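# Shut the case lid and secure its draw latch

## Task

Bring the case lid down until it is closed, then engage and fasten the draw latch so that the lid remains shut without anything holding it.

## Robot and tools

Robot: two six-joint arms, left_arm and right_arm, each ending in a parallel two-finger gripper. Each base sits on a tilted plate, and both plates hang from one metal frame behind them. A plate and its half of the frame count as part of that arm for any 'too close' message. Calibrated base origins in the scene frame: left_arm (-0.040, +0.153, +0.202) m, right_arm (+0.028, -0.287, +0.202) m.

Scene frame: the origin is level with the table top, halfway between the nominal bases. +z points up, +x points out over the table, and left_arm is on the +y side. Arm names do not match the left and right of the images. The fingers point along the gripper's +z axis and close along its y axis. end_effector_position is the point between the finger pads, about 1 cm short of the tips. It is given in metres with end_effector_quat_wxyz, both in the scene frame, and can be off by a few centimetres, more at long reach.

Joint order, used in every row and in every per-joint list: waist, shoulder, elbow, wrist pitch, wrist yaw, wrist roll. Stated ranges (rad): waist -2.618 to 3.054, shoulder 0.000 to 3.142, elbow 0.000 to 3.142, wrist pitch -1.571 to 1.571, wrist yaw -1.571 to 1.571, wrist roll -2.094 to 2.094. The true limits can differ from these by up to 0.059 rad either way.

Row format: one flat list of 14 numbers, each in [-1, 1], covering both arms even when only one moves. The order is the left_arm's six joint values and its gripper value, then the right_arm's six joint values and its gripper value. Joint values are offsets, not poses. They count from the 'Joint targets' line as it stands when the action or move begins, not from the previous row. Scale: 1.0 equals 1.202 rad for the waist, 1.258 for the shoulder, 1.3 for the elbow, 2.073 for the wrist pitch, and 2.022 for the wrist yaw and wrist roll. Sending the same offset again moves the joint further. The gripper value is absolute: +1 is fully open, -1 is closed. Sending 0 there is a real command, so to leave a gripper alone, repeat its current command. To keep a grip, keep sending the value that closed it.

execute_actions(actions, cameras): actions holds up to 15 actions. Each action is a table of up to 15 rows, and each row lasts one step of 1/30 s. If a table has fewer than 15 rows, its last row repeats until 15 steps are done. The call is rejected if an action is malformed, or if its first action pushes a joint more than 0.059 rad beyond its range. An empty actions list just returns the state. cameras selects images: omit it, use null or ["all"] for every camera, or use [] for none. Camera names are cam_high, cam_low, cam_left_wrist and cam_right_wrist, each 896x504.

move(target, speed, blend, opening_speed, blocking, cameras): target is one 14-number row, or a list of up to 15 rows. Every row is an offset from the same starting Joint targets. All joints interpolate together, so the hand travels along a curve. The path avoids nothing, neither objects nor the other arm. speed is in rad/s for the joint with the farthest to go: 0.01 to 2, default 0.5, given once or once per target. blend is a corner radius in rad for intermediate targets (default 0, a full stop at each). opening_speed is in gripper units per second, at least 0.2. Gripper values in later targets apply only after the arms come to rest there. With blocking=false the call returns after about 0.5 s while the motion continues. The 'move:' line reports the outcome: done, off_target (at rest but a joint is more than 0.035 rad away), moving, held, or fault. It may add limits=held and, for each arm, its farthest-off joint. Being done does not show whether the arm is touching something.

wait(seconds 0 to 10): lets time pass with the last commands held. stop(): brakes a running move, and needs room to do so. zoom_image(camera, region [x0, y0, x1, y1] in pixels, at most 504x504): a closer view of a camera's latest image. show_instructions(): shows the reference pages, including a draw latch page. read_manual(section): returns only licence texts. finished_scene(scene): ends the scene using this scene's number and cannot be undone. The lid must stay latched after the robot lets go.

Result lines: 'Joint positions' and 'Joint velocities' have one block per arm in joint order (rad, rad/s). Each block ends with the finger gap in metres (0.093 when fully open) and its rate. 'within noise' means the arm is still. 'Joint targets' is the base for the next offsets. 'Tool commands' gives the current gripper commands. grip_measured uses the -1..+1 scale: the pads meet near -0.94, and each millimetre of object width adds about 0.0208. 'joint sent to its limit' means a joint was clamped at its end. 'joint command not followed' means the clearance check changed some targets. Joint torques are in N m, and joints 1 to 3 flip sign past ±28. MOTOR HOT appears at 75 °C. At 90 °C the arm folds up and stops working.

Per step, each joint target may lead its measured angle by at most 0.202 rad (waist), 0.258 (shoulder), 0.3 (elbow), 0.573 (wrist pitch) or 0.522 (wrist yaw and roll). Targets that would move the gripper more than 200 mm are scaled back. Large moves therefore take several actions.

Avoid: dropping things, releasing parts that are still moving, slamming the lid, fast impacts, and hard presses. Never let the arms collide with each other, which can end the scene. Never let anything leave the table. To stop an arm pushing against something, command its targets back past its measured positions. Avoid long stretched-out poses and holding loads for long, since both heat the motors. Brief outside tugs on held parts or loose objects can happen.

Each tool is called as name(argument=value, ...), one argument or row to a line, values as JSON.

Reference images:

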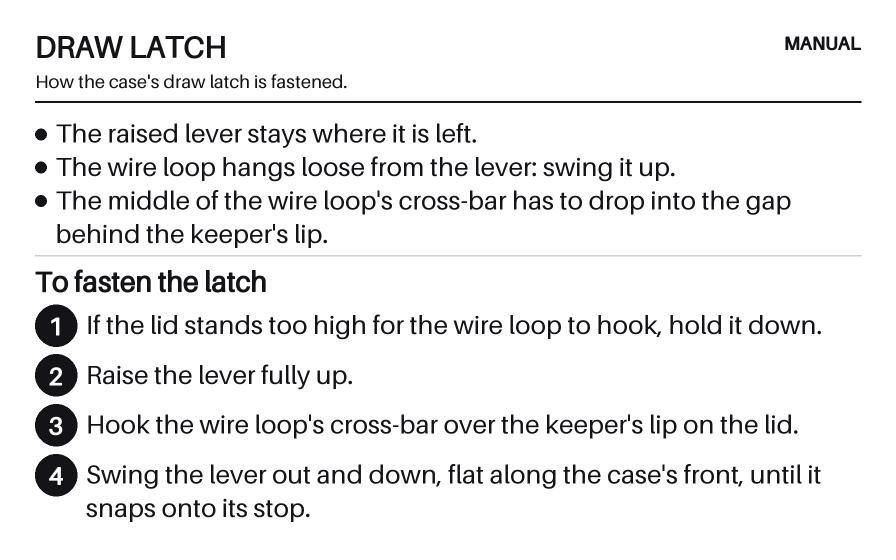

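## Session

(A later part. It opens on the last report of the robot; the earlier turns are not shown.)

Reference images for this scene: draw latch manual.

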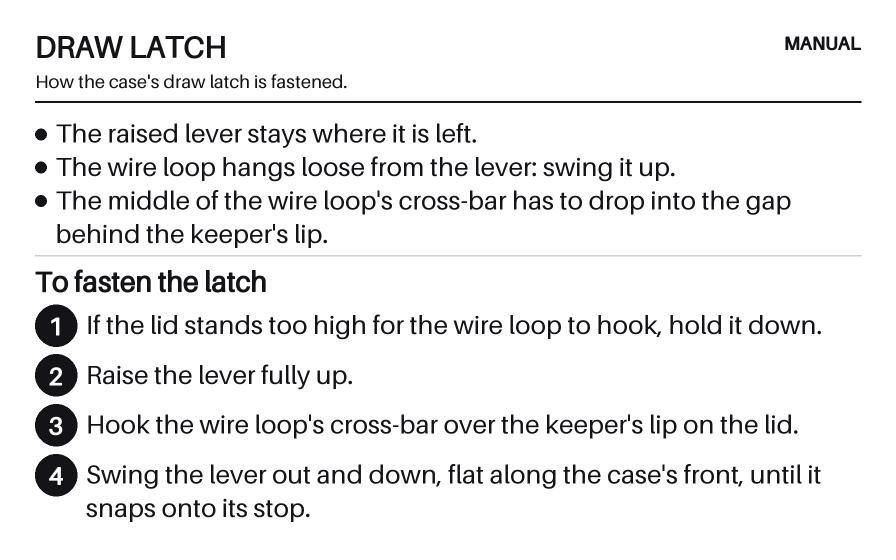

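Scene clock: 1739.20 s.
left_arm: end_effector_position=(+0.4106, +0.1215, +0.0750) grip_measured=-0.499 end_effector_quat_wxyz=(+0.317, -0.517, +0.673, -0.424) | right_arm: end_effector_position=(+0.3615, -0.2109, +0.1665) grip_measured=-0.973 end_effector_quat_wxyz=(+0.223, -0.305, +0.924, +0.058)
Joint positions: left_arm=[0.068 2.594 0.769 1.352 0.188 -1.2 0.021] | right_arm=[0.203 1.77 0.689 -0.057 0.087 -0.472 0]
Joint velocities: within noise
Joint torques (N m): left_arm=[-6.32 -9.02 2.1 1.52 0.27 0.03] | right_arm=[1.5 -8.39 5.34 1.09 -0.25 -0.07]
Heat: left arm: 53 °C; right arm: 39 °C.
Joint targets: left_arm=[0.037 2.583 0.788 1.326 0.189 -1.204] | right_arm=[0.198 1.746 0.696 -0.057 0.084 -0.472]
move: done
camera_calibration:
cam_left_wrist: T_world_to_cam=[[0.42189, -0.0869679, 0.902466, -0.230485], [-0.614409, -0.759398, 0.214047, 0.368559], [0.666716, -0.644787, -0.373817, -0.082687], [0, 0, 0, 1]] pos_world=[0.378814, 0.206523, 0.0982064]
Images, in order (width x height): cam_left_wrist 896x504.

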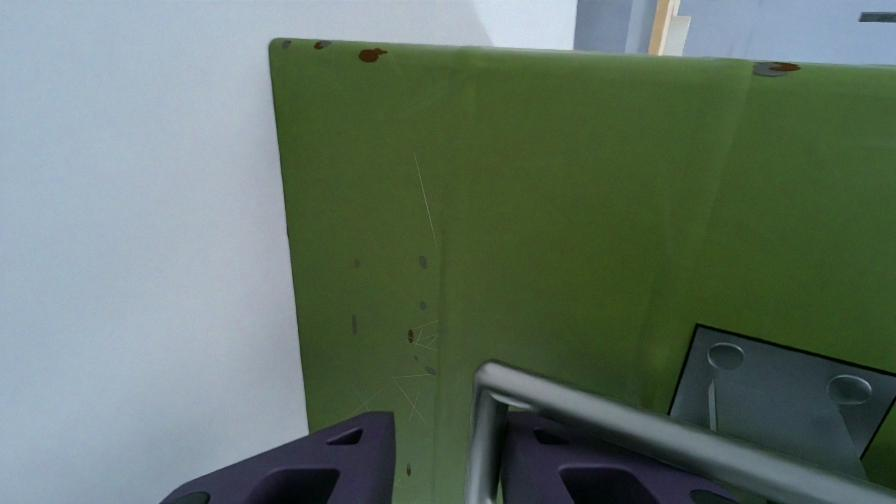

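move(
  target=[-0.0125,-0.0160,0,0,-0.002,0,-0.5,0,0,0,0,0,0,-1],
  speed=0.15,
  cameras=["cam_left_wrist","cam_high"],
)

zoom_image(
  camera="cam_left_wrist",
  region=[360, 330, 660, 504],
)

Scene clock: 1753.57 s.
left_arm: end_effector_position=(+0.4108, +0.1212, +0.0748) grip_measured=-0.499 end_effector_quat_wxyz=(+0.318, -0.520, +0.672, -0.421) | right_arm: end_effector_position=(+0.3615, -0.2109, +0.1665) grip_measured=-0.973 end_effector_quat_wxyz=(+0.223, -0.305, +0.924, +0.058)
Joint positions: left_arm=[0.062 2.594 0.769 1.352 0.174 -1.205 0.021] | right_arm=[0.203 1.77 0.689 -0.057 0.087 -0.472 0]
Joint velocities: within noise
Joint torques (N m): left_arm=[-7.3 -10.82 2.14 1.52 0.38 0.09] | right_arm=[1.42 -8.57 5.18 1.16 -0.25 -0.01]
Heat: left arm: 53 °C; right arm: 39 °C.
Joint targets: left_arm=[0.021 2.563 0.788 1.326 0.185 -1.204] | right_arm=[0.198 1.746 0.696 -0.057 0.084 -0.472]
move: off_target (left_arm); left_arm: the waist is farthest, 0.041 rad from its target
camera_calibration:
cam_left_wrist: T_world_to_cam=[[0.425969, -0.0852345, 0.900714, -0.232148], [-0.60714, -0.765029, 0.214736, 0.366113], [0.67077, -0.63833, -0.377628, -0.0852475], [0, 0, 0, 1]] pos_world=[0.378351, 0.205884, 0.0982899]
Images, in order (width x height): cam_high 896x504, cam_left_wrist 896x504.

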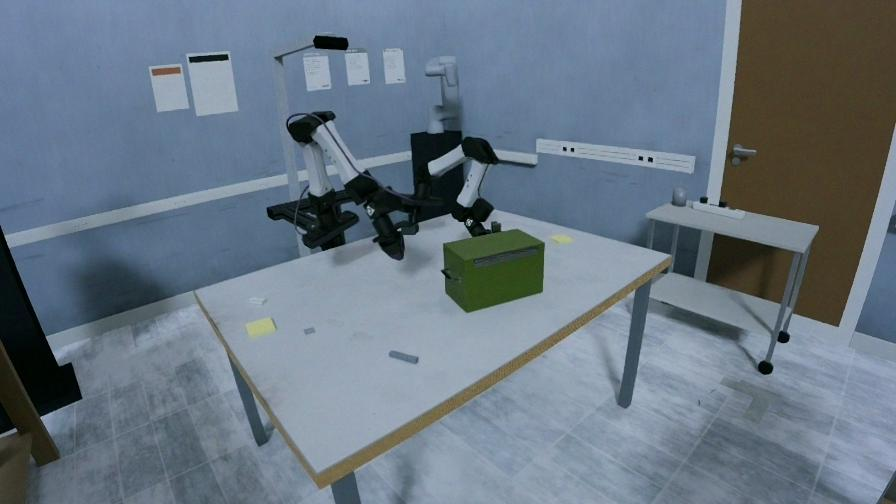

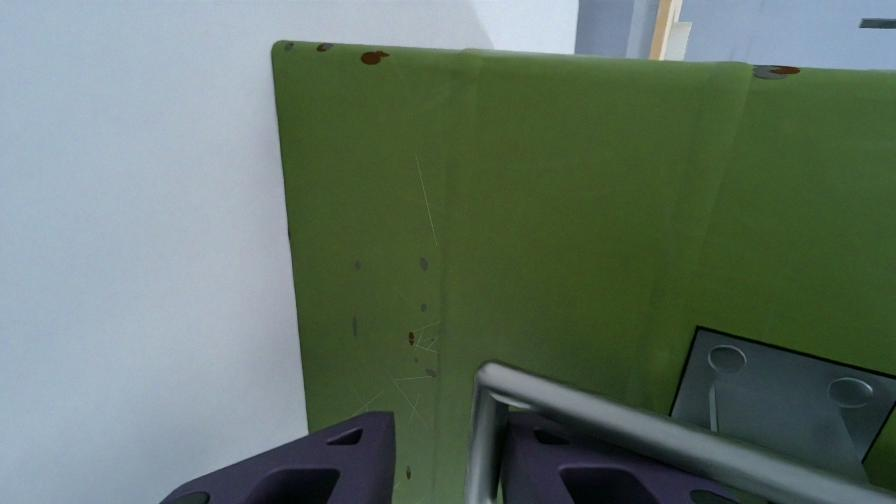

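Scaled by 1.680 from the camera's 896x504 image, which has a finer 1280x720 frame.

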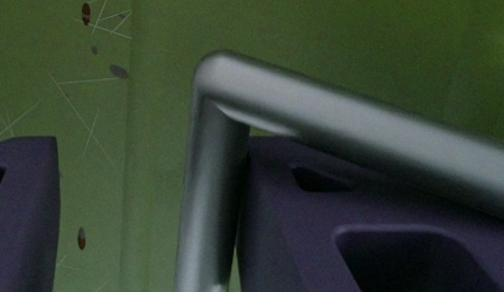

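move(
  target=[
    [0.0291,0.0135,-0.0331,0.0236,0.0025,0.005,-0.5,0,0,0,0,0,0,-1],
    [0.0291,-0.0183,-0.0662,0.0415,0.0099,0.005,-0.72,0,0,0,0,0,0,-1],
  ],
  speed=0.15,
  cameras=["cam_left_wrist"],
)

Scene clock: 1774.50 s.
left_arm: end_effector_position=(+0.3979, +0.1188, +0.0820) grip_measured=-0.719 end_effector_quat_wxyz=(+0.316, -0.514, +0.672, -0.429) | right_arm: end_effector_position=(+0.3615, -0.2109, +0.1665) grip_measured=-0.973 end_effector_quat_wxyz=(+0.223, -0.305, +0.924, +0.058)
Joint positions: left_arm=[0.062 2.576 0.707 1.401 0.193 -1.205 0.011] | right_arm=[0.203 1.77 0.689 -0.057 0.087 -0.472 0]
Joint velocities: within noise
Joint torques (N m): left_arm=[-3.63 -10.99 -0.14 1.89 0.4 0.19] | right_arm=[1.4 -8.72 5.45 1.15 -0.28 -0.02]
Heat: left arm: 54 °C; right arm: 39 °C.
Joint targets: left_arm=[0.056 2.540 0.702 1.412 0.205 -1.194] | right_arm=[0.198 1.746 0.696 -0.057 0.084 -0.472]
move: off_target (left_arm); target 2's new numbers were sent with left_arm's shoulder 0.044 rad from that target; left_arm: the shoulder is farthest, 0.037 rad from its target
camera_calibration:
cam_left_wrist: T_world_to_cam=[[0.41571, -0.0837663, 0.905631, -0.229871], [-0.620539, -0.754099, 0.215094, 0.358905], [0.664918, -0.651397, -0.365467, -0.0725176], [0, 0, 0, 1]] pos_world=[0.366493, 0.204157, 0.104477]
Images, in order (width x height): cam_left_wrist 896x504.

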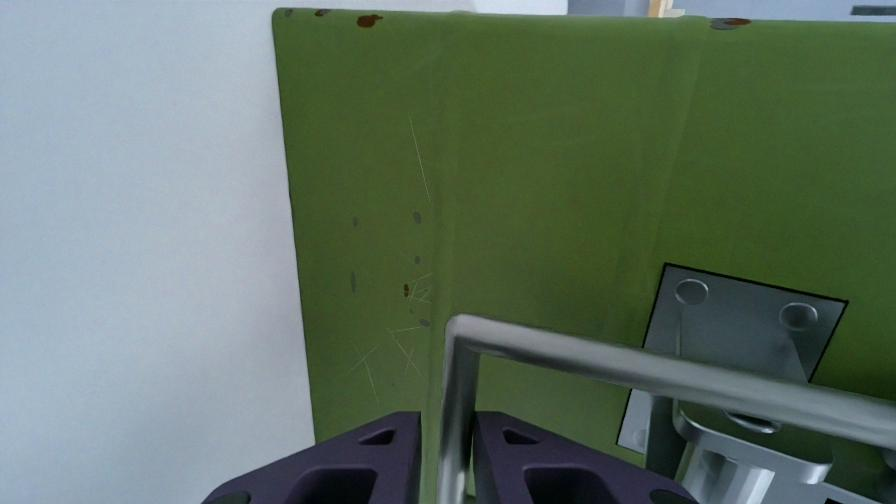

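move(
  target=[
    [-0.005,-0.0246,-0.0038,-0.0116,-0.003,0,-0.72,0,0,0,0,0,0,-1],
    [-0.0075,0.0477,0.0569,-0.0265,-0.0099,-0.005,-0.72,0,0,0,0,0,0,-1],
  ],
  speed=0.15,
  cameras=["cam_left_wrist"],
)

Scene clock: 1797.70 s.
left_arm: end_effector_position=(+0.4119, +0.1210, +0.0806) grip_measured=-0.719 end_effector_quat_wxyz=(+0.323, -0.515, +0.669, -0.427) | right_arm: end_effector_position=(+0.3615, -0.2109, +0.1665) grip_measured=-0.973 end_effector_quat_wxyz=(+0.223, -0.305, +0.924, +0.058)
Joint positions: left_arm=[0.062 2.585 0.762 1.366 0.183 -1.205 0.011] | right_arm=[0.203 1.77 0.689 -0.057 0.087 -0.472 0]
Joint velocities: within noise
Joint torques (N m): left_arm=[-4.63 -6.67 1.76 1.71 0.28 0.09] | right_arm=[1.21 -8.55 5.2 1.11 -0.26 -0.04]
Heat: left arm: 59 °C; right arm: 39 °C.
Joint targets: left_arm=[0.047 2.600 0.776 1.357 0.185 -1.204] | right_arm=[0.198 1.746 0.696 -0.057 0.084 -0.472]
move: done
camera_calibration:
cam_left_wrist: T_world_to_cam=[[0.409381, -0.084199, 0.90847, -0.231751], [-0.614147, -0.761792, 0.206147, 0.368537], [0.674708, -0.642327, -0.363574, -0.0861478], [0, 0, 0, 1]] pos_world=[0.379335, 0.2059, 0.103245]
Images, in order (width x height): cam_left_wrist 896x504.

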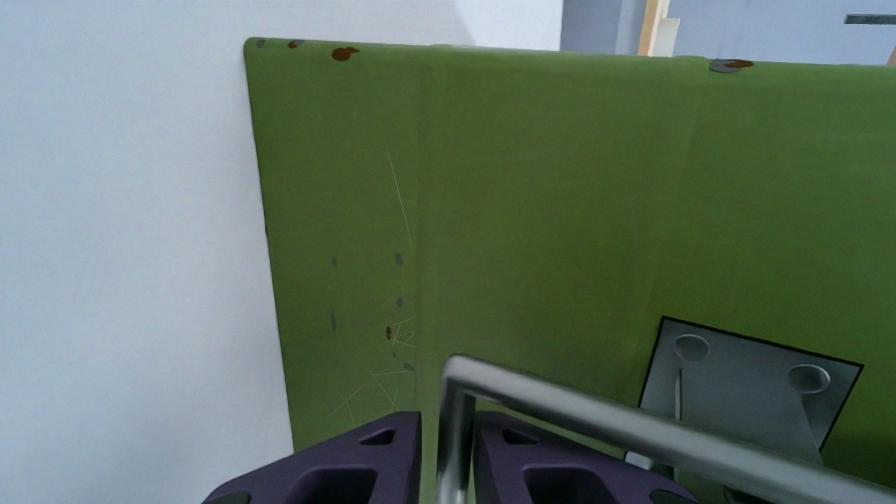

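move(
  target=[
    [-0.0025,0.0048,0.0085,-0.0029,0,0,-0.72,0,0,0,0,0,0,-1],
    [-0.0025,0.0048,0.0085,-0.0029,0,0,-0.90,0,0,0,0,0,0,-1],
  ],
  speed=0.1,
  opening_speed=0.5,
  cameras=["cam_left_wrist"],
)

Scene clock: 1811.00 s.
left_arm: end_effector_position=(+0.4150, +0.1209, +0.0809) grip_measured=-0.890 end_effector_quat_wxyz=(+0.325, -0.514, +0.668, -0.428) | right_arm: end_effector_position=(+0.3615, -0.2109, +0.1665) grip_measured=-0.973 end_effector_quat_wxyz=(+0.223, -0.305, +0.924, +0.058)
Joint positions: left_arm=[0.061 2.59 0.773 1.366 0.183 -1.204 0.002] | right_arm=[0.203 1.77 0.689 -0.057 0.087 -0.472 0]
Joint velocities: within noise
Joint torques (N m): left_arm=[-4.89 -6.57 1.74 1.65 0.28 0.09] | right_arm=[1.07 -8.58 5.41 1.14 -0.3 -0.03]
Heat: left arm: 57 °C; right arm: 39 °C.
Joint targets: left_arm=[0.044 2.606 0.787 1.351 0.185 -1.204] | right_arm=[0.198 1.746 0.696 -0.057 0.084 -0.472]
move: done
camera_calibration:
cam_left_wrist: T_world_to_cam=[[0.403056, -0.084919, 0.911227, -0.230832], [-0.615086, -0.762405, 0.201017, 0.371199], [0.677653, -0.641504, -0.359525, -0.0898144], [0, 0, 0, 1]] pos_world=[0.382221, 0.205785, 0.103433]
Images, in order (width x height): cam_left_wrist 896x504.

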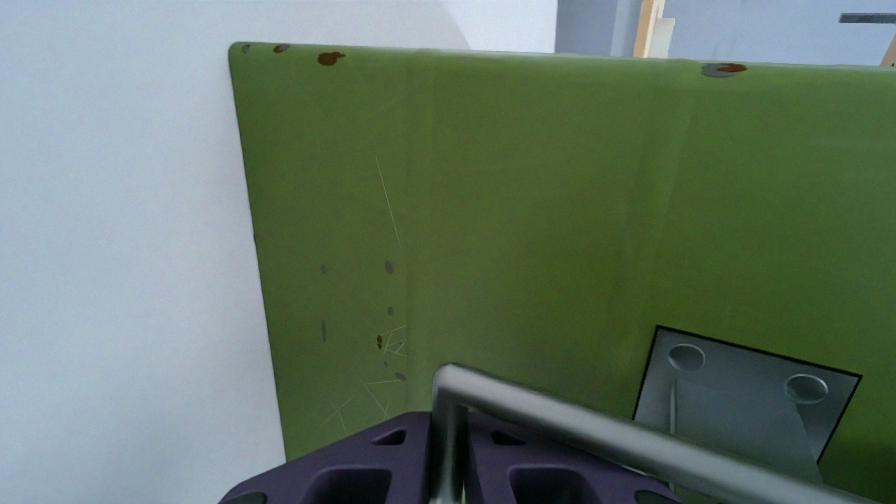

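move(
  target=[
    [0.025,-0.0437,-0.0731,0.04,0.0134,0.0059,-0.90,0,0,0,0,0,0,-1],
    [0.0366,-0.0668,-0.1277,0.0613,0.0203,0.0109,-0.90,0,0,0,0,0,0,-1],
    [0.0433,-0.1041,-0.1846,0.0733,0.0232,0.0119,-0.90,0,0,0,0,0,0,-1],
    [0.0433,-0.1574,-0.2362,0.0738,0.0247,0.0129,-0.90,0,0,0,0,0,0,-1],
  ],
  speed=0.12,
  blend=0.02,
  cameras=["cam_left_wrist","cam_high"],
)

Scene clock: 1828.17 s.
left_arm: end_effector_position=(+0.3581, +0.1378, +0.1106) grip_measured=-0.890 end_effector_quat_wxyz=(+0.328, -0.518, +0.672, -0.415) | right_arm: end_effector_position=(+0.3615, -0.2109, +0.1665) grip_measured=-0.973 end_effector_quat_wxyz=(+0.223, -0.305, +0.924, +0.058)
Joint positions: left_arm=[0.095 2.445 0.492 1.487 0.188 -1.178 0.002] | right_arm=[0.203 1.77 0.689 -0.057 0.087 -0.472 0]
Joint velocities: within noise
Joint torques (N m): left_arm=[-2.47 -10 -1.02 1.95 0.81 0.09] | right_arm=[1.21 -8.7 5.42 1.14 -0.23 -0.01]
Heat: left arm: 55 °C; right arm: 39 °C.
Joint targets: left_arm=[0.097 2.408 0.480 1.504 0.235 -1.178] | right_arm=[0.198 1.746 0.696 -0.057 0.084 -0.472]
move: off_target (left_arm); left_arm: the wrist yaw is farthest, 0.047 rad from its target
camera_calibration:
cam_left_wrist: T_world_to_cam=[[0.4188, -0.0986227, 0.902707, -0.236346], [-0.60157, -0.774794, 0.194443, 0.340731], [0.680235, -0.624475, -0.383812, -0.0303801], [0, 0, 0, 1]] pos_world=[0.324621, 0.221715, 0.135438]
Images, in order (width x height): cam_high 896x504, cam_left_wrist 896x504.

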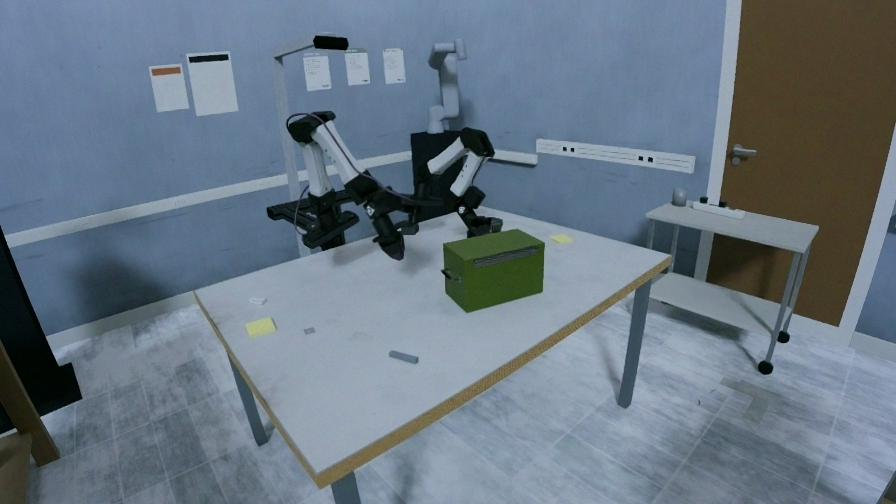

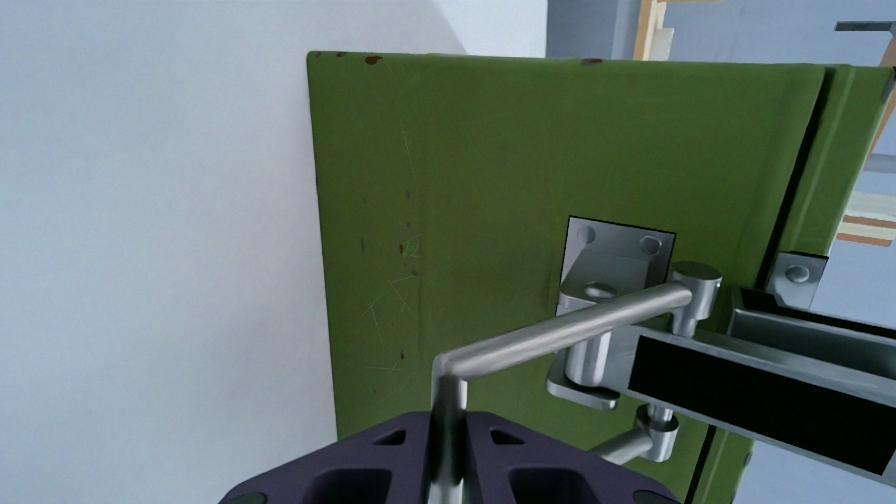

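move(
  target=[
    [-0.0166,-0.0684,-0.0385,-0.0203,-0.0188,-0.001,-0.90,0,0,0,0,0,0,-1],
    [-0.0324,-0.1518,-0.0669,-0.055,-0.0272,-0.0045,-0.90,0,0,0,0,0,0,-1],
  ],
  speed=0.12,
  blend=0.02,
  cameras=["cam_left_wrist"],
)

Scene clock: 1837.90 s.
left_arm: end_effector_position=(+0.3467, +0.1419, +0.1394) grip_measured=-0.890 end_effector_quat_wxyz=(+0.325, -0.521, +0.677, -0.407) | right_arm: end_effector_position=(+0.3615, -0.2109, +0.1665) grip_measured=-0.973 end_effector_quat_wxyz=(+0.223, -0.305, +0.924, +0.058)
Joint positions: left_arm=[0.08 2.259 0.4 1.376 0.165 -1.178 0.002] | right_arm=[0.203 1.77 0.689 -0.057 0.087 -0.472 0]
Joint velocities: within noise
Joint torques (N m): left_arm=[-4.68 -9.95 -0.21 1.9 0.42 -0.01] | right_arm=[1.16 -8.49 5.24 1.13 -0.24 -0.04]
Heat: left arm: 56 °C; right arm: 39 °C.
Joint targets: left_arm=[0.058 2.217 0.393 1.390 0.180 -1.187] | right_arm=[0.198 1.746 0.696 -0.057 0.084 -0.472]
move: off_target (left_arm); left_arm: the shoulder is farthest, 0.042 rad from its target
camera_calibration:
cam_left_wrist: T_world_to_cam=[[0.435351, -0.106619, 0.893925, -0.260505], [-0.597584, -0.77688, 0.198371, 0.329845], [0.673322, -0.620556, -0.401929, -0.00464688], [0, 0, 0, 1]] pos_world=[0.31365, 0.225591, 0.165572]
Images, in order (width x height): cam_left_wrist 896x504.

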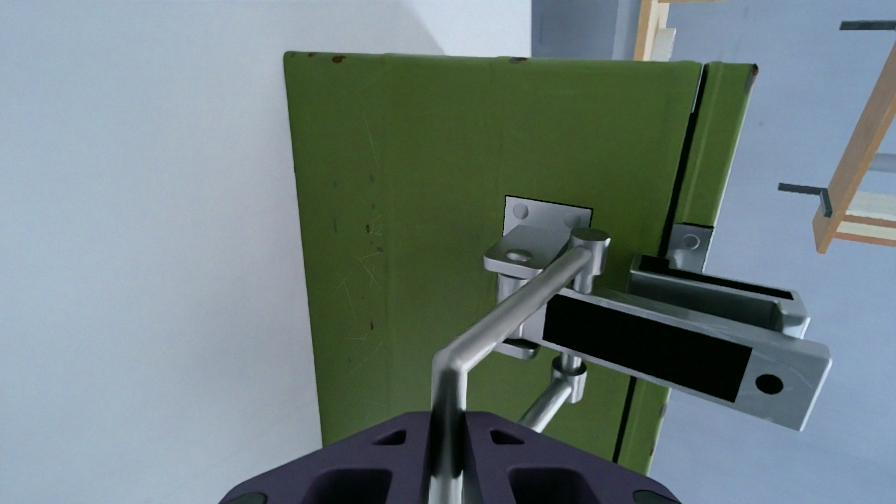

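move(
  target=[-0.0033,0,0,0.006,0.0136,0,-0.80,0,0,0,0,0,0,-1],
  speed=0.12,
  cameras=["cam_left_wrist","cam_low"],
)

zoom_image(
  camera="cam_low",
  region=[430, 160, 560, 240],
)

Scene clock: 1854.53 s.
left_arm: end_effector_position=(+0.3467, +0.1418, +0.1394) grip_measured=-0.801 end_effector_quat_wxyz=(+0.325, -0.521, +0.677, -0.407) | right_arm: end_effector_position=(+0.3615, -0.2109, +0.1665) grip_measured=-0.973 end_effector_quat_wxyz=(+0.223, -0.305, +0.924, +0.058)
Joint positions: left_arm=[0.079 2.259 0.4 1.376 0.164 -1.178 0.007] | right_arm=[0.203 1.77 0.689 -0.057 0.087 -0.472 0]
Joint velocities: within noise
Joint torques (N m): left_arm=[-5.09 -9.94 -0.18 2.02 0.75 -0.02] | right_arm=[1.1 -8.55 5.14 1.16 -0.24 0.02]
Heat: left arm: 56 °C; right arm: 39 °C.
Joint targets: left_arm=[0.053 2.217 0.393 1.403 0.208 -1.187] | right_arm=[0.198 1.746 0.696 -0.057 0.084 -0.472]
move: off_target (left_arm); left_arm: the wrist yaw is farthest, 0.043 rad from its target
camera_calibration:
cam_left_wrist: T_world_to_cam=[[0.435347, -0.106798, 0.893906, -0.260501], [-0.597625, -0.776883, 0.198236, 0.329814], [0.673289, -0.620522, -0.402038, -0.00467365], [0, 0, 0, 1]] pos_world=[0.31366, 0.225505, 0.165603]
Images, in order (width x height): cam_low 896x504, cam_left_wrist 896x504.

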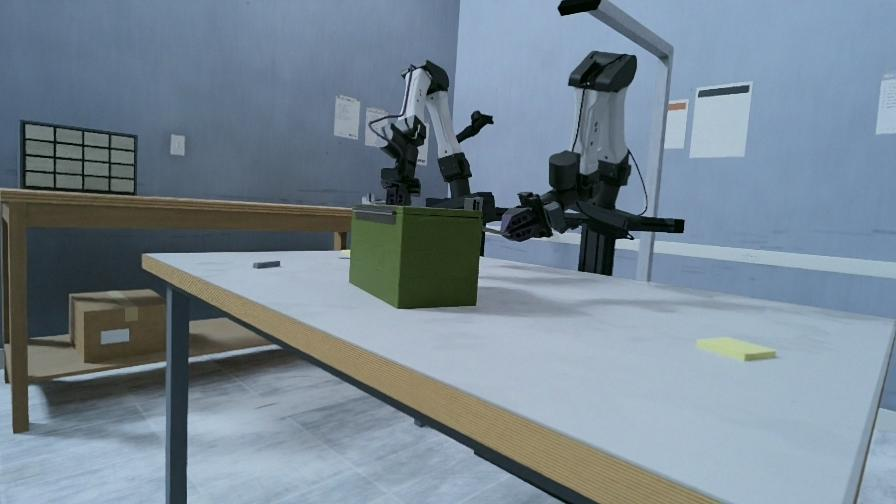

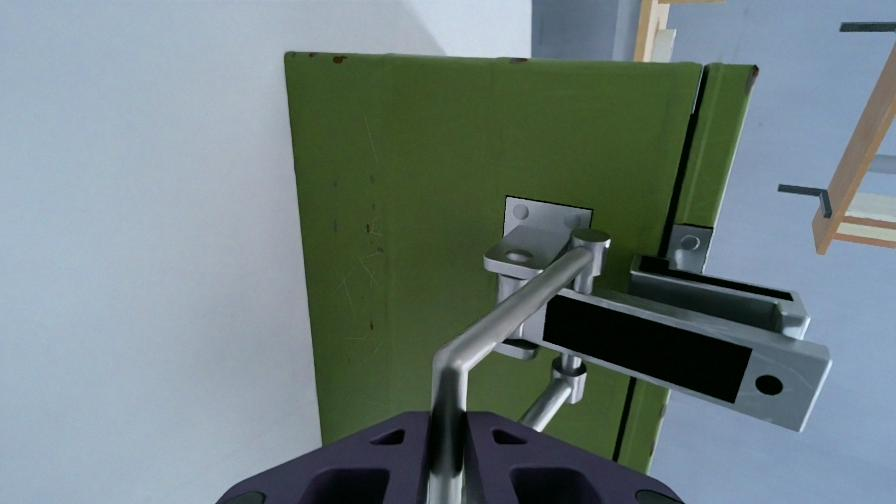

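Scaled by 3.877 from the camera's 896x504 image, which has a finer 1280x720 frame.

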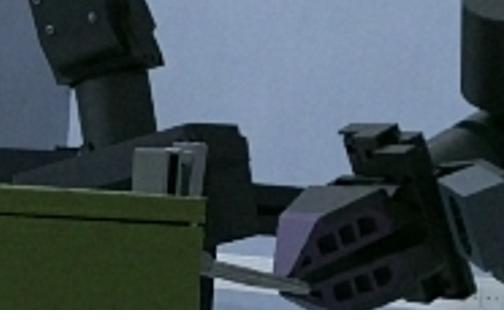

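move(
  target=[0,0,0,0,0,0,-0.77,0,0,0,0,0,0,-1],
  speed=0.12,
  cameras=["cam_left_wrist"],
)

Scene clock: 1860.77 s.
left_arm: end_effector_position=(+0.3465, +0.1353, +0.1413) grip_measured=-0.772 end_effector_quat_wxyz=(+0.320, -0.513, +0.680, -0.416) | right_arm: end_effector_position=(+0.3615, -0.2109, +0.1665) grip_measured=-0.973 end_effector_quat_wxyz=(+0.223, -0.305, +0.924, +0.058)
Joint positions: left_arm=[0.069 2.259 0.4 1.376 0.181 -1.178 0.008] | right_arm=[0.203 1.77 0.689 -0.057 0.087 -0.472 0]
Joint velocities: within noise
Joint torques (N m): left_arm=[-4 -9.94 -0.18 2.02 0.53 -0.02] | right_arm=[1.25 -8.51 5.24 1.16 -0.25 -0.03]
Heat: left arm: 56 °C; right arm: 39 °C.
Joint targets: left_arm=[0.054 2.217 0.393 1.403 0.207 -1.187] | right_arm=[0.198 1.746 0.696 -0.057 0.084 -0.472]
move: off_target (left_arm); left_arm: the shoulder is farthest, 0.042 rad from its target
camera_calibration:
cam_left_wrist: T_world_to_cam=[[0.426671, -0.109126, 0.897799, -0.260077], [-0.617321, -0.760621, 0.200925, 0.328479], [0.660958, -0.639959, -0.391901, -0.00235281], [0, 0, 0, 1]] pos_world=[0.3153, 0.219961, 0.166575]
Images, in order (width x height): cam_left_wrist 896x504.

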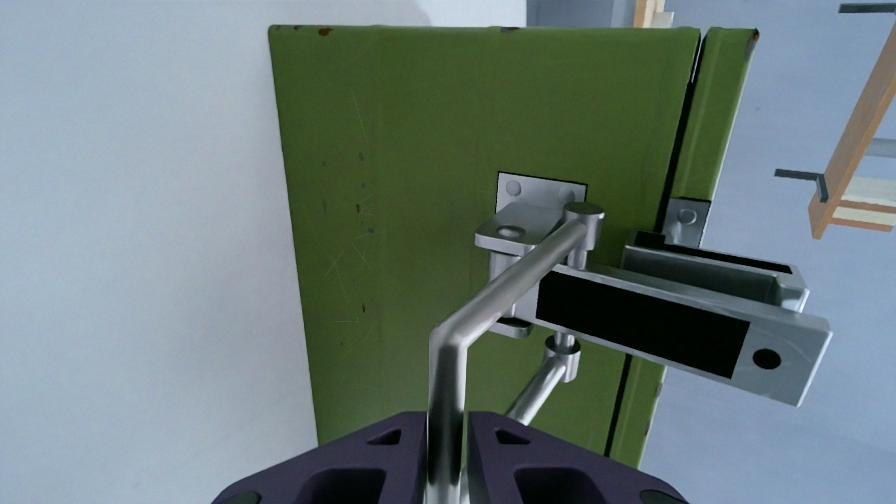

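move(
  target=[-0.015,-0.1097,0.0077,-0.0989,-0.0287,-0.0049,-0.77,0,0,0,0,0,0,-1],
  speed=0.15,
  cameras=["cam_left_wrist"],
)

Scene clock: 1879.63 s.
left_arm: end_effector_position=(+0.3465, +0.1344, +0.1546) grip_measured=-0.772 end_effector_quat_wxyz=(+0.302, -0.519, +0.689, -0.405) | right_arm: end_effector_position=(+0.3615, -0.2109, +0.1665) grip_measured=-0.973 end_effector_quat_wxyz=(+0.223, -0.305, +0.924, +0.058)
Joint positions: left_arm=[0.05 2.117 0.397 1.192 0.161 -1.186 0.008] | right_arm=[0.203 1.77 0.689 -0.057 0.087 -0.472 0]
Joint velocities: within noise
Joint torques (N m): left_arm=[-3.84 -9.37 1.54 1.8 0.11 -0.03] | right_arm=[1.35 -8.53 5.22 1.13 -0.21 -0.03]
Heat: left arm: 56 °C; right arm: 39 °C.
Joint targets: left_arm=[0.036 2.079 0.403 1.198 0.150 -1.197] | right_arm=[0.198 1.746 0.696 -0.057 0.084 -0.472]
move: off_target (left_arm); left_arm: the shoulder is farthest, 0.038 rad from its target
camera_calibration:
cam_left_wrist: T_world_to_cam=[[0.466411, -0.112972, 0.877324, -0.282133], [-0.614649, -0.754649, 0.22959, 0.318985], [0.636135, -0.646329, -0.421415, 0.0163463], [0, 0, 0, 1]] pos_world=[0.317255, 0.219414, 0.181175]
Images, in order (width x height): cam_left_wrist 896x504.

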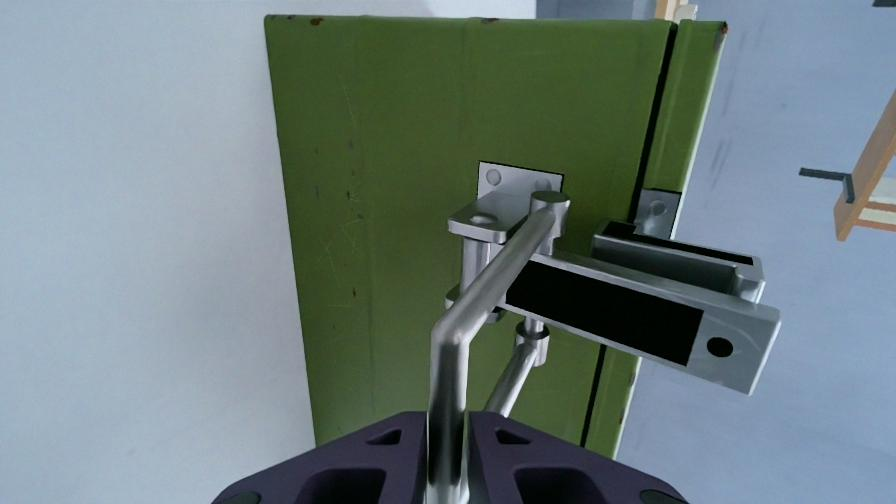

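move(
  target=[-0.0266,-0.1113,0.0362,-0.1052,-0.0267,-0.003,-0.77,0,0,0,0,0,0,-1],
  speed=0.15,
  cameras=["cam_left_wrist"],
)

Scene clock: 1892.07 s.
left_arm: end_effector_position=(+0.3524, +0.1343, +0.1700) grip_measured=-0.772 end_effector_quat_wxyz=(+0.291, -0.526, +0.700, -0.385) | right_arm: end_effector_position=(+0.3615, -0.2109, +0.1665) grip_measured=-0.973 end_effector_quat_wxyz=(+0.223, -0.305, +0.924, +0.058)
Joint positions: left_arm=[0.017 1.976 0.431 0.974 0.109 -1.192 0.008] | right_arm=[0.203 1.77 0.689 -0.057 0.087 -0.472 0]
Joint velocities: within noise
Joint torques (N m): left_arm=[-3.73 -9.24 3.44 1.78 0.08 -0.04] | right_arm=[1.21 -8.51 5.26 1.14 -0.27 -0.06]
Heat: left arm: 56 °C; right arm: 39 °C.
Joint targets: left_arm=[0.004 1.939 0.450 0.980 0.096 -1.203] | right_arm=[0.198 1.746 0.696 -0.057 0.084 -0.472]
move: off_target (left_arm); left_arm: the shoulder is farthest, 0.037 rad from its target
camera_calibration:
cam_left_wrist: T_world_to_cam=[[0.507544, -0.130554, 0.851677, -0.306213], [-0.60224, -0.760658, 0.242294, 0.31331], [0.616203, -0.635889, -0.464693, 0.0319678], [0, 0, 0, 1]] pos_world=[0.324406, 0.218673, 0.199737]
Images, in order (width x height): cam_left_wrist 896x504.

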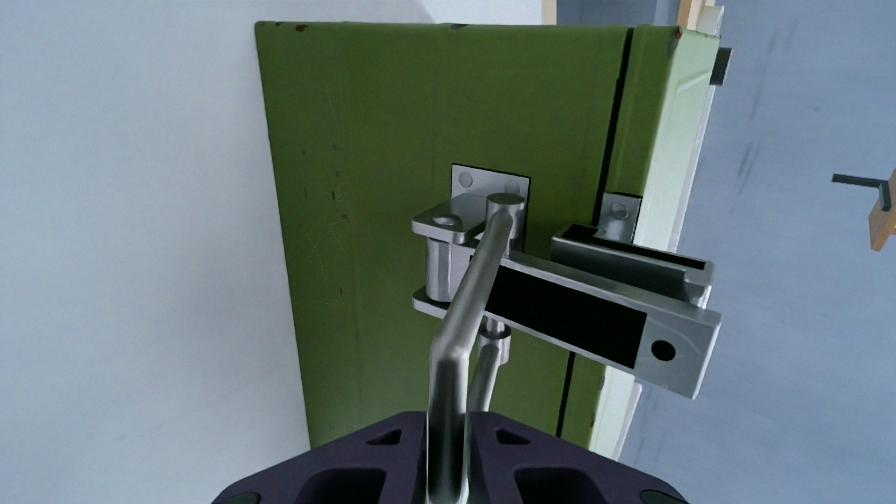

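move(
  target=[
    [-0.0308,-0.0898,0.0538,-0.1254,-0.0302,-0.0084,-0.77,0,0,0,0,0,0,-1],
    [-0.0582,-0.1375,0.13,-0.2436,-0.0579,-0.0183,-0.77,0,0,0,0,0,0,-1],
  ],
  speed=0.2,
  blend=0.03,
  cameras=["cam_left_wrist"],
)

Scene clock: 1900.67 s.
left_arm: end_effector_position=(+0.3622, +0.1312, +0.1883) grip_measured=-0.772 end_effector_quat_wxyz=(+0.243, -0.551, +0.731, -0.321) | right_arm: end_effector_position=(+0.3615, -0.2109, +0.1665) grip_measured=-0.973 end_effector_quat_wxyz=(+0.223, -0.305, +0.924, +0.058)
Joint positions: left_arm=[-0.052 1.803 0.594 0.471 -0.01 -1.229 0.008] | right_arm=[0.203 1.77 0.689 -0.057 0.087 -0.472 0]
Joint velocities: within noise
Joint torques (N m): left_arm=[-3.85 -9.25 5.37 1.6 0.05 -0.04] | right_arm=[1.25 -8.42 5.46 1.18 -0.24 -0.03]
Heat: left arm: 56 °C; right arm: 39 °C.
Joint targets: left_arm=[-0.066 1.766 0.619 0.474 -0.022 -1.240] | right_arm=[0.198 1.746 0.696 -0.057 0.084 -0.472]
move: off_target (left_arm); left_arm: the shoulder is farthest, 0.037 rad from its target
camera_calibration:
cam_left_wrist: T_world_to_cam=[[0.646454, -0.167125, 0.744423, -0.352509], [-0.552581, -0.775334, 0.305795, 0.284338], [0.526071, -0.609037, -0.593568, 0.0859205], [0, 0, 0, 1]] pos_world=[0.3398, 0.213873, 0.226466]
Images, in order (width x height): cam_left_wrist 896x504.

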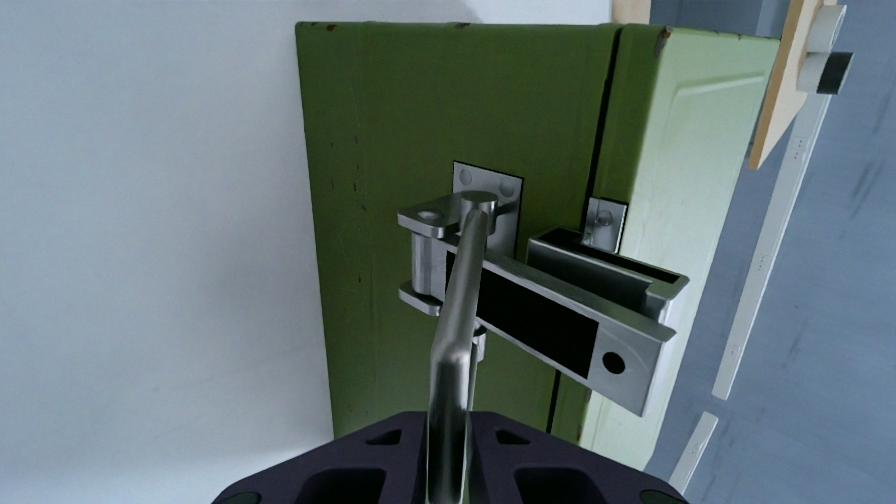

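move(
  target=[
    [-0.0258,-0.0111,0.1085,-0.1206,-0.0272,-0.0148,-0.77,0,0,0,0,0,0,-1],
    [-0.0516,0.0541,0.24,-0.2451,-0.0544,-0.0307,-0.77,0,0,0,0,0,0,-1],
  ],
  speed=0.2,
  blend=0.03,
  cameras=["cam_left_wrist","cam_low"],
)

zoom_image(
  camera="cam_low",
  region=[430, 150, 560, 230],
)

Scene clock: 1911.43 s.
left_arm: end_effector_position=(+0.3811, +0.1266, +0.2034) grip_measured=-0.772 end_effector_quat_wxyz=(+0.179, -0.575, +0.762, -0.238) | right_arm: end_effector_position=(+0.3615, -0.2109, +0.1665) grip_measured=-0.973 end_effector_quat_wxyz=(+0.223, -0.305, +0.924, +0.058)
Joint positions: left_arm=[-0.113 1.822 0.902 -0.033 -0.119 -1.291 0.008] | right_arm=[0.203 1.77 0.689 -0.057 0.087 -0.472 0]
Joint velocities: within noise
Joint torques (N m): left_arm=[-4.25 -5.7 6.54 1.29 -0.04 -0.07] | right_arm=[1.1 -8.7 5.34 1.15 -0.29 0]
Heat: left arm: 56 °C; right arm: 39 °C.
Joint targets: left_arm=[-0.128 1.834 0.931 -0.034 -0.132 -1.302] | right_arm=[0.198 1.746 0.696 -0.057 0.084 -0.472]
move: done
camera_calibration:
cam_left_wrist: T_world_to_cam=[[0.789683, -0.206038, 0.577883, -0.392531], [-0.478348, -0.796579, 0.369656, 0.248025], [0.384166, -0.568341, -0.727602, 0.158303], [0, 0, 0, 1]] pos_world=[0.367803, 0.206665, 0.250334]
Images, in order (width x height): cam_low 896x504, cam_left_wrist 896x504.

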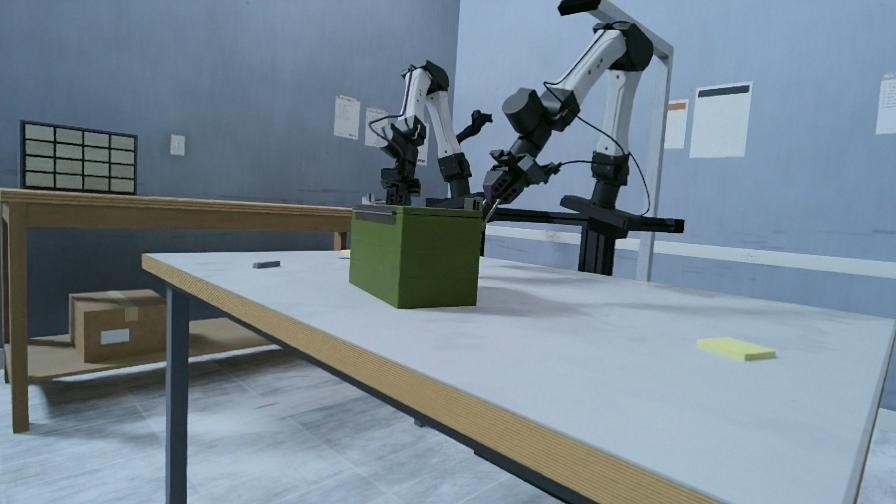

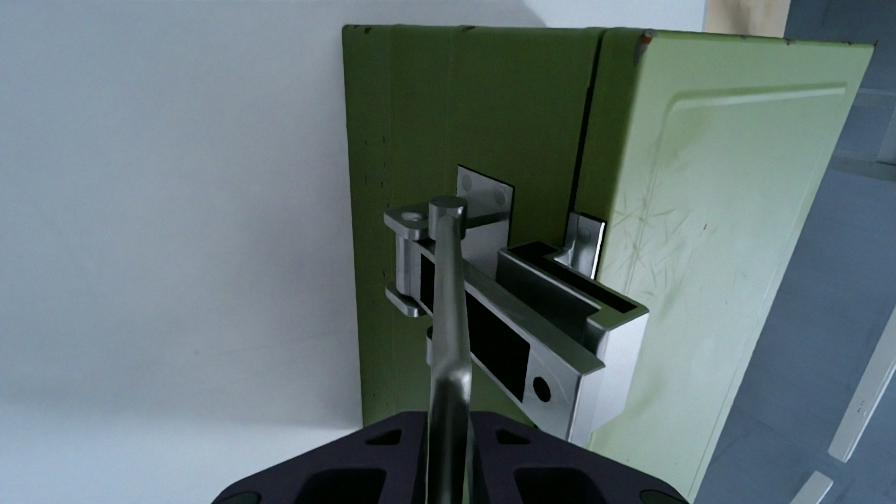

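Scaled by 3.877 from the camera's 896x504 image, which has a finer 1280x720 frame.

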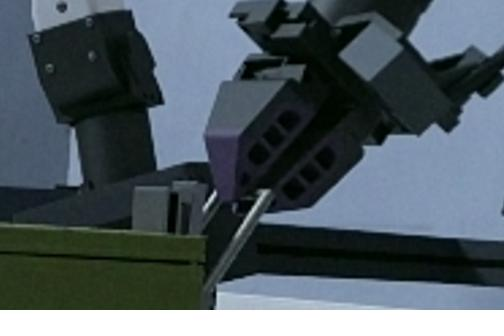

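move(
  target=[
    [-0.0191,0.0366,0.1208,-0.0965,-0.0173,-0.0148,-0.77,0,0,0,0,0,0,-1],
    [-0.0333,0.0914,0.2431,-0.1843,-0.0331,-0.0297,-0.77,0,0,0,0,0,0,-1],
  ],
  speed=0.15,
  blend=0.03,
  cameras=["cam_left_wrist","cam_low"],
)

zoom_image(
  camera="cam_low",
  region=[430, 150, 560, 230],
)

Scene clock: 1929.37 s.
left_arm: end_effector_position=(+0.4003, +0.1209, +0.2176) grip_measured=-0.772 end_effector_quat_wxyz=(+0.128, -0.588, +0.780, -0.170) | right_arm: end_effector_position=(+0.3615, -0.2109, +0.1665) grip_measured=-0.973 end_effector_quat_wxyz=(+0.223, -0.305, +0.924, +0.058)
Joint positions: left_arm=[-0.153 1.936 1.216 -0.412 -0.183 -1.351 0.008] | right_arm=[0.203 1.77 0.689 -0.057 0.087 -0.472 0]
Joint velocities: within noise
Joint torques (N m): left_arm=[-4.74 -6.76 6.95 1.01 -0.13 -0.06] | right_arm=[1.29 -8.46 5.2 1.11 -0.23 -0.03]
Heat: left arm: 54 °C; right arm: 39 °C.
Joint targets: left_arm=[-0.168 1.949 1.247 -0.416 -0.198 -1.362] | right_arm=[0.198 1.746 0.696 -0.057 0.084 -0.472]
move: done
camera_calibration:
cam_left_wrist: T_world_to_cam=[[0.874489, -0.231592, 0.426185, -0.41492], [-0.413631, -0.814973, 0.405867, 0.215813], [0.253333, -0.53121, -0.808479, 0.223474], [0, 0, 0, 1]] pos_world=[0.395497, 0.198501, 0.269915]
Images, in order (width x height): cam_low 896x504, cam_left_wrist 896x504.

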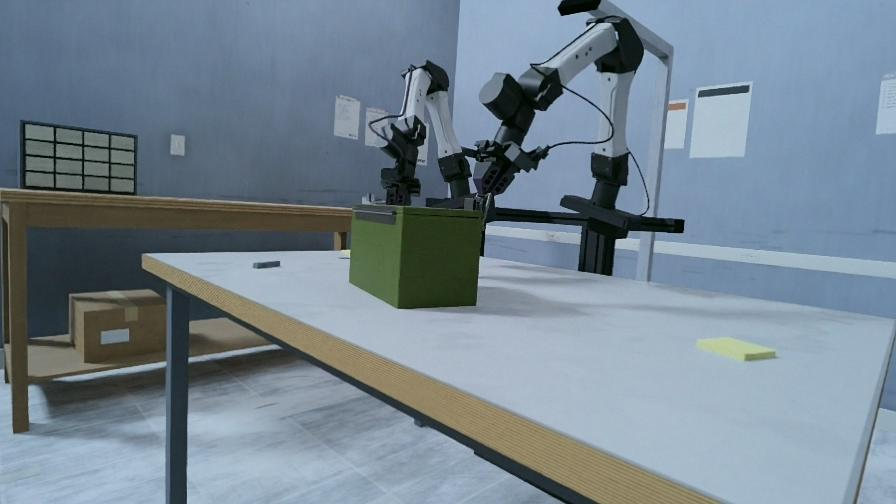

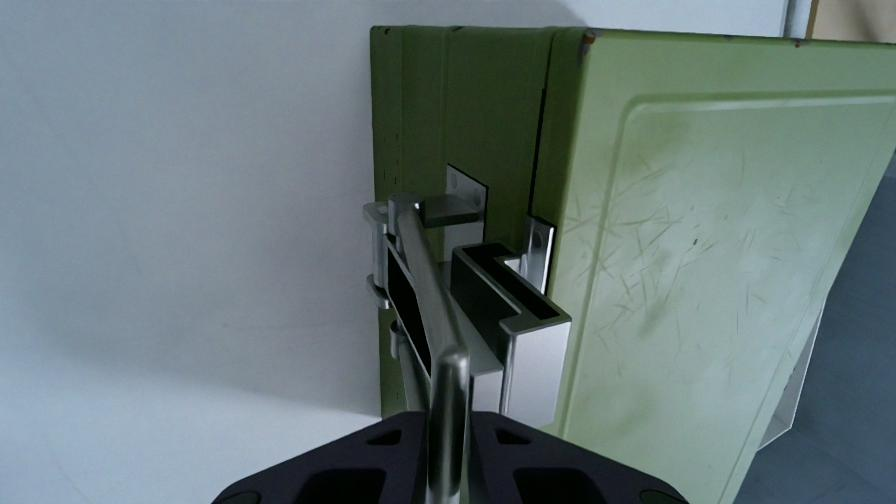

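Scaled by 3.877 from the camera's 896x504 image, which has a finer 1280x720 frame.

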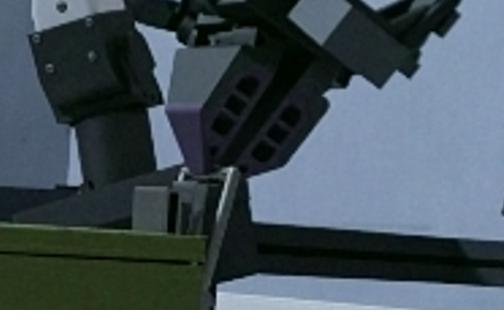

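move(
  target=[
    [-0.0092,0.0723,0.1277,-0.083,-0.0114,-0.0138,-0.77,0,0,0,0,0,0,-1],
    [-0.0175,0.1415,0.2569,-0.1626,-0.0213,-0.0277,-0.77,0,0,0,0,0,0,-1],
  ],
  speed=0.12,
  blend=0.03,
  cameras=["cam_left_wrist","cam_low"],
)

zoom_image(
  camera="cam_low",
  region=[430, 150, 560, 230],
)

Scene clock: 1941.30 s.
left_arm: end_effector_position=(+0.4181, +0.1166, +0.2211) grip_measured=-0.772 end_effector_quat_wxyz=(+0.078, -0.598, +0.791, -0.102) | right_arm: end_effector_position=(+0.3615, -0.2109, +0.1665) grip_measured=-0.973 end_effector_quat_wxyz=(+0.223, -0.305, +0.924, +0.058)
Joint positions: left_arm=[-0.173 2.113 1.551 -0.745 -0.225 -1.407 0.008] | right_arm=[0.203 1.77 0.689 -0.057 0.087 -0.472 0]
Joint velocities: within noise
Joint torques (N m): left_arm=[-5.33 -7.91 6.99 0.7 -0.2 -0.08] | right_arm=[1.18 -8.55 5.26 1.09 -0.26 -0.07]
Heat: left arm: 54 °C; right arm: 39 °C.
Joint targets: left_arm=[-0.190 2.127 1.581 -0.753 -0.241 -1.418] | right_arm=[0.198 1.746 0.696 -0.057 0.084 -0.472]
move: done
camera_calibration:
cam_left_wrist: T_world_to_cam=[[0.932165, -0.246065, 0.265558, -0.419857], [-0.342715, -0.83617, 0.428212, 0.186135], [0.116684, -0.490175, -0.863778, 0.284087], [0, 0, 0, 1]] pos_world=[0.422019, 0.191581, 0.277179]
Images, in order (width x height): cam_low 896x504, cam_left_wrist 896x504.

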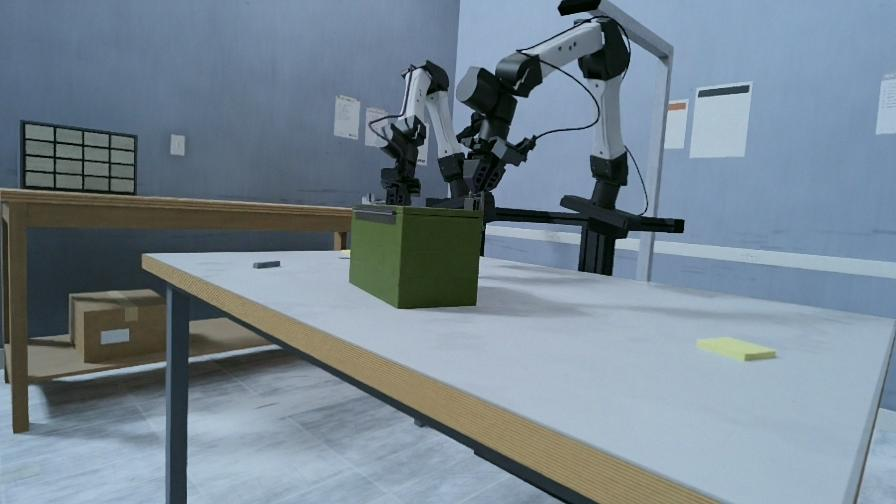

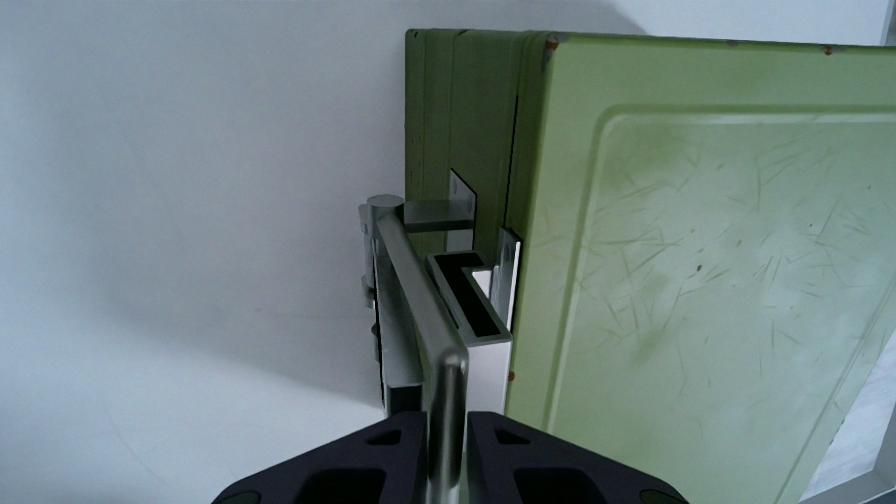

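Scaled by 3.877 from the camera's 896x504 image, which has a finer 1280x720 frame.

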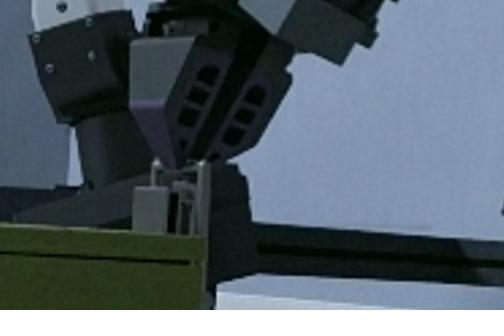

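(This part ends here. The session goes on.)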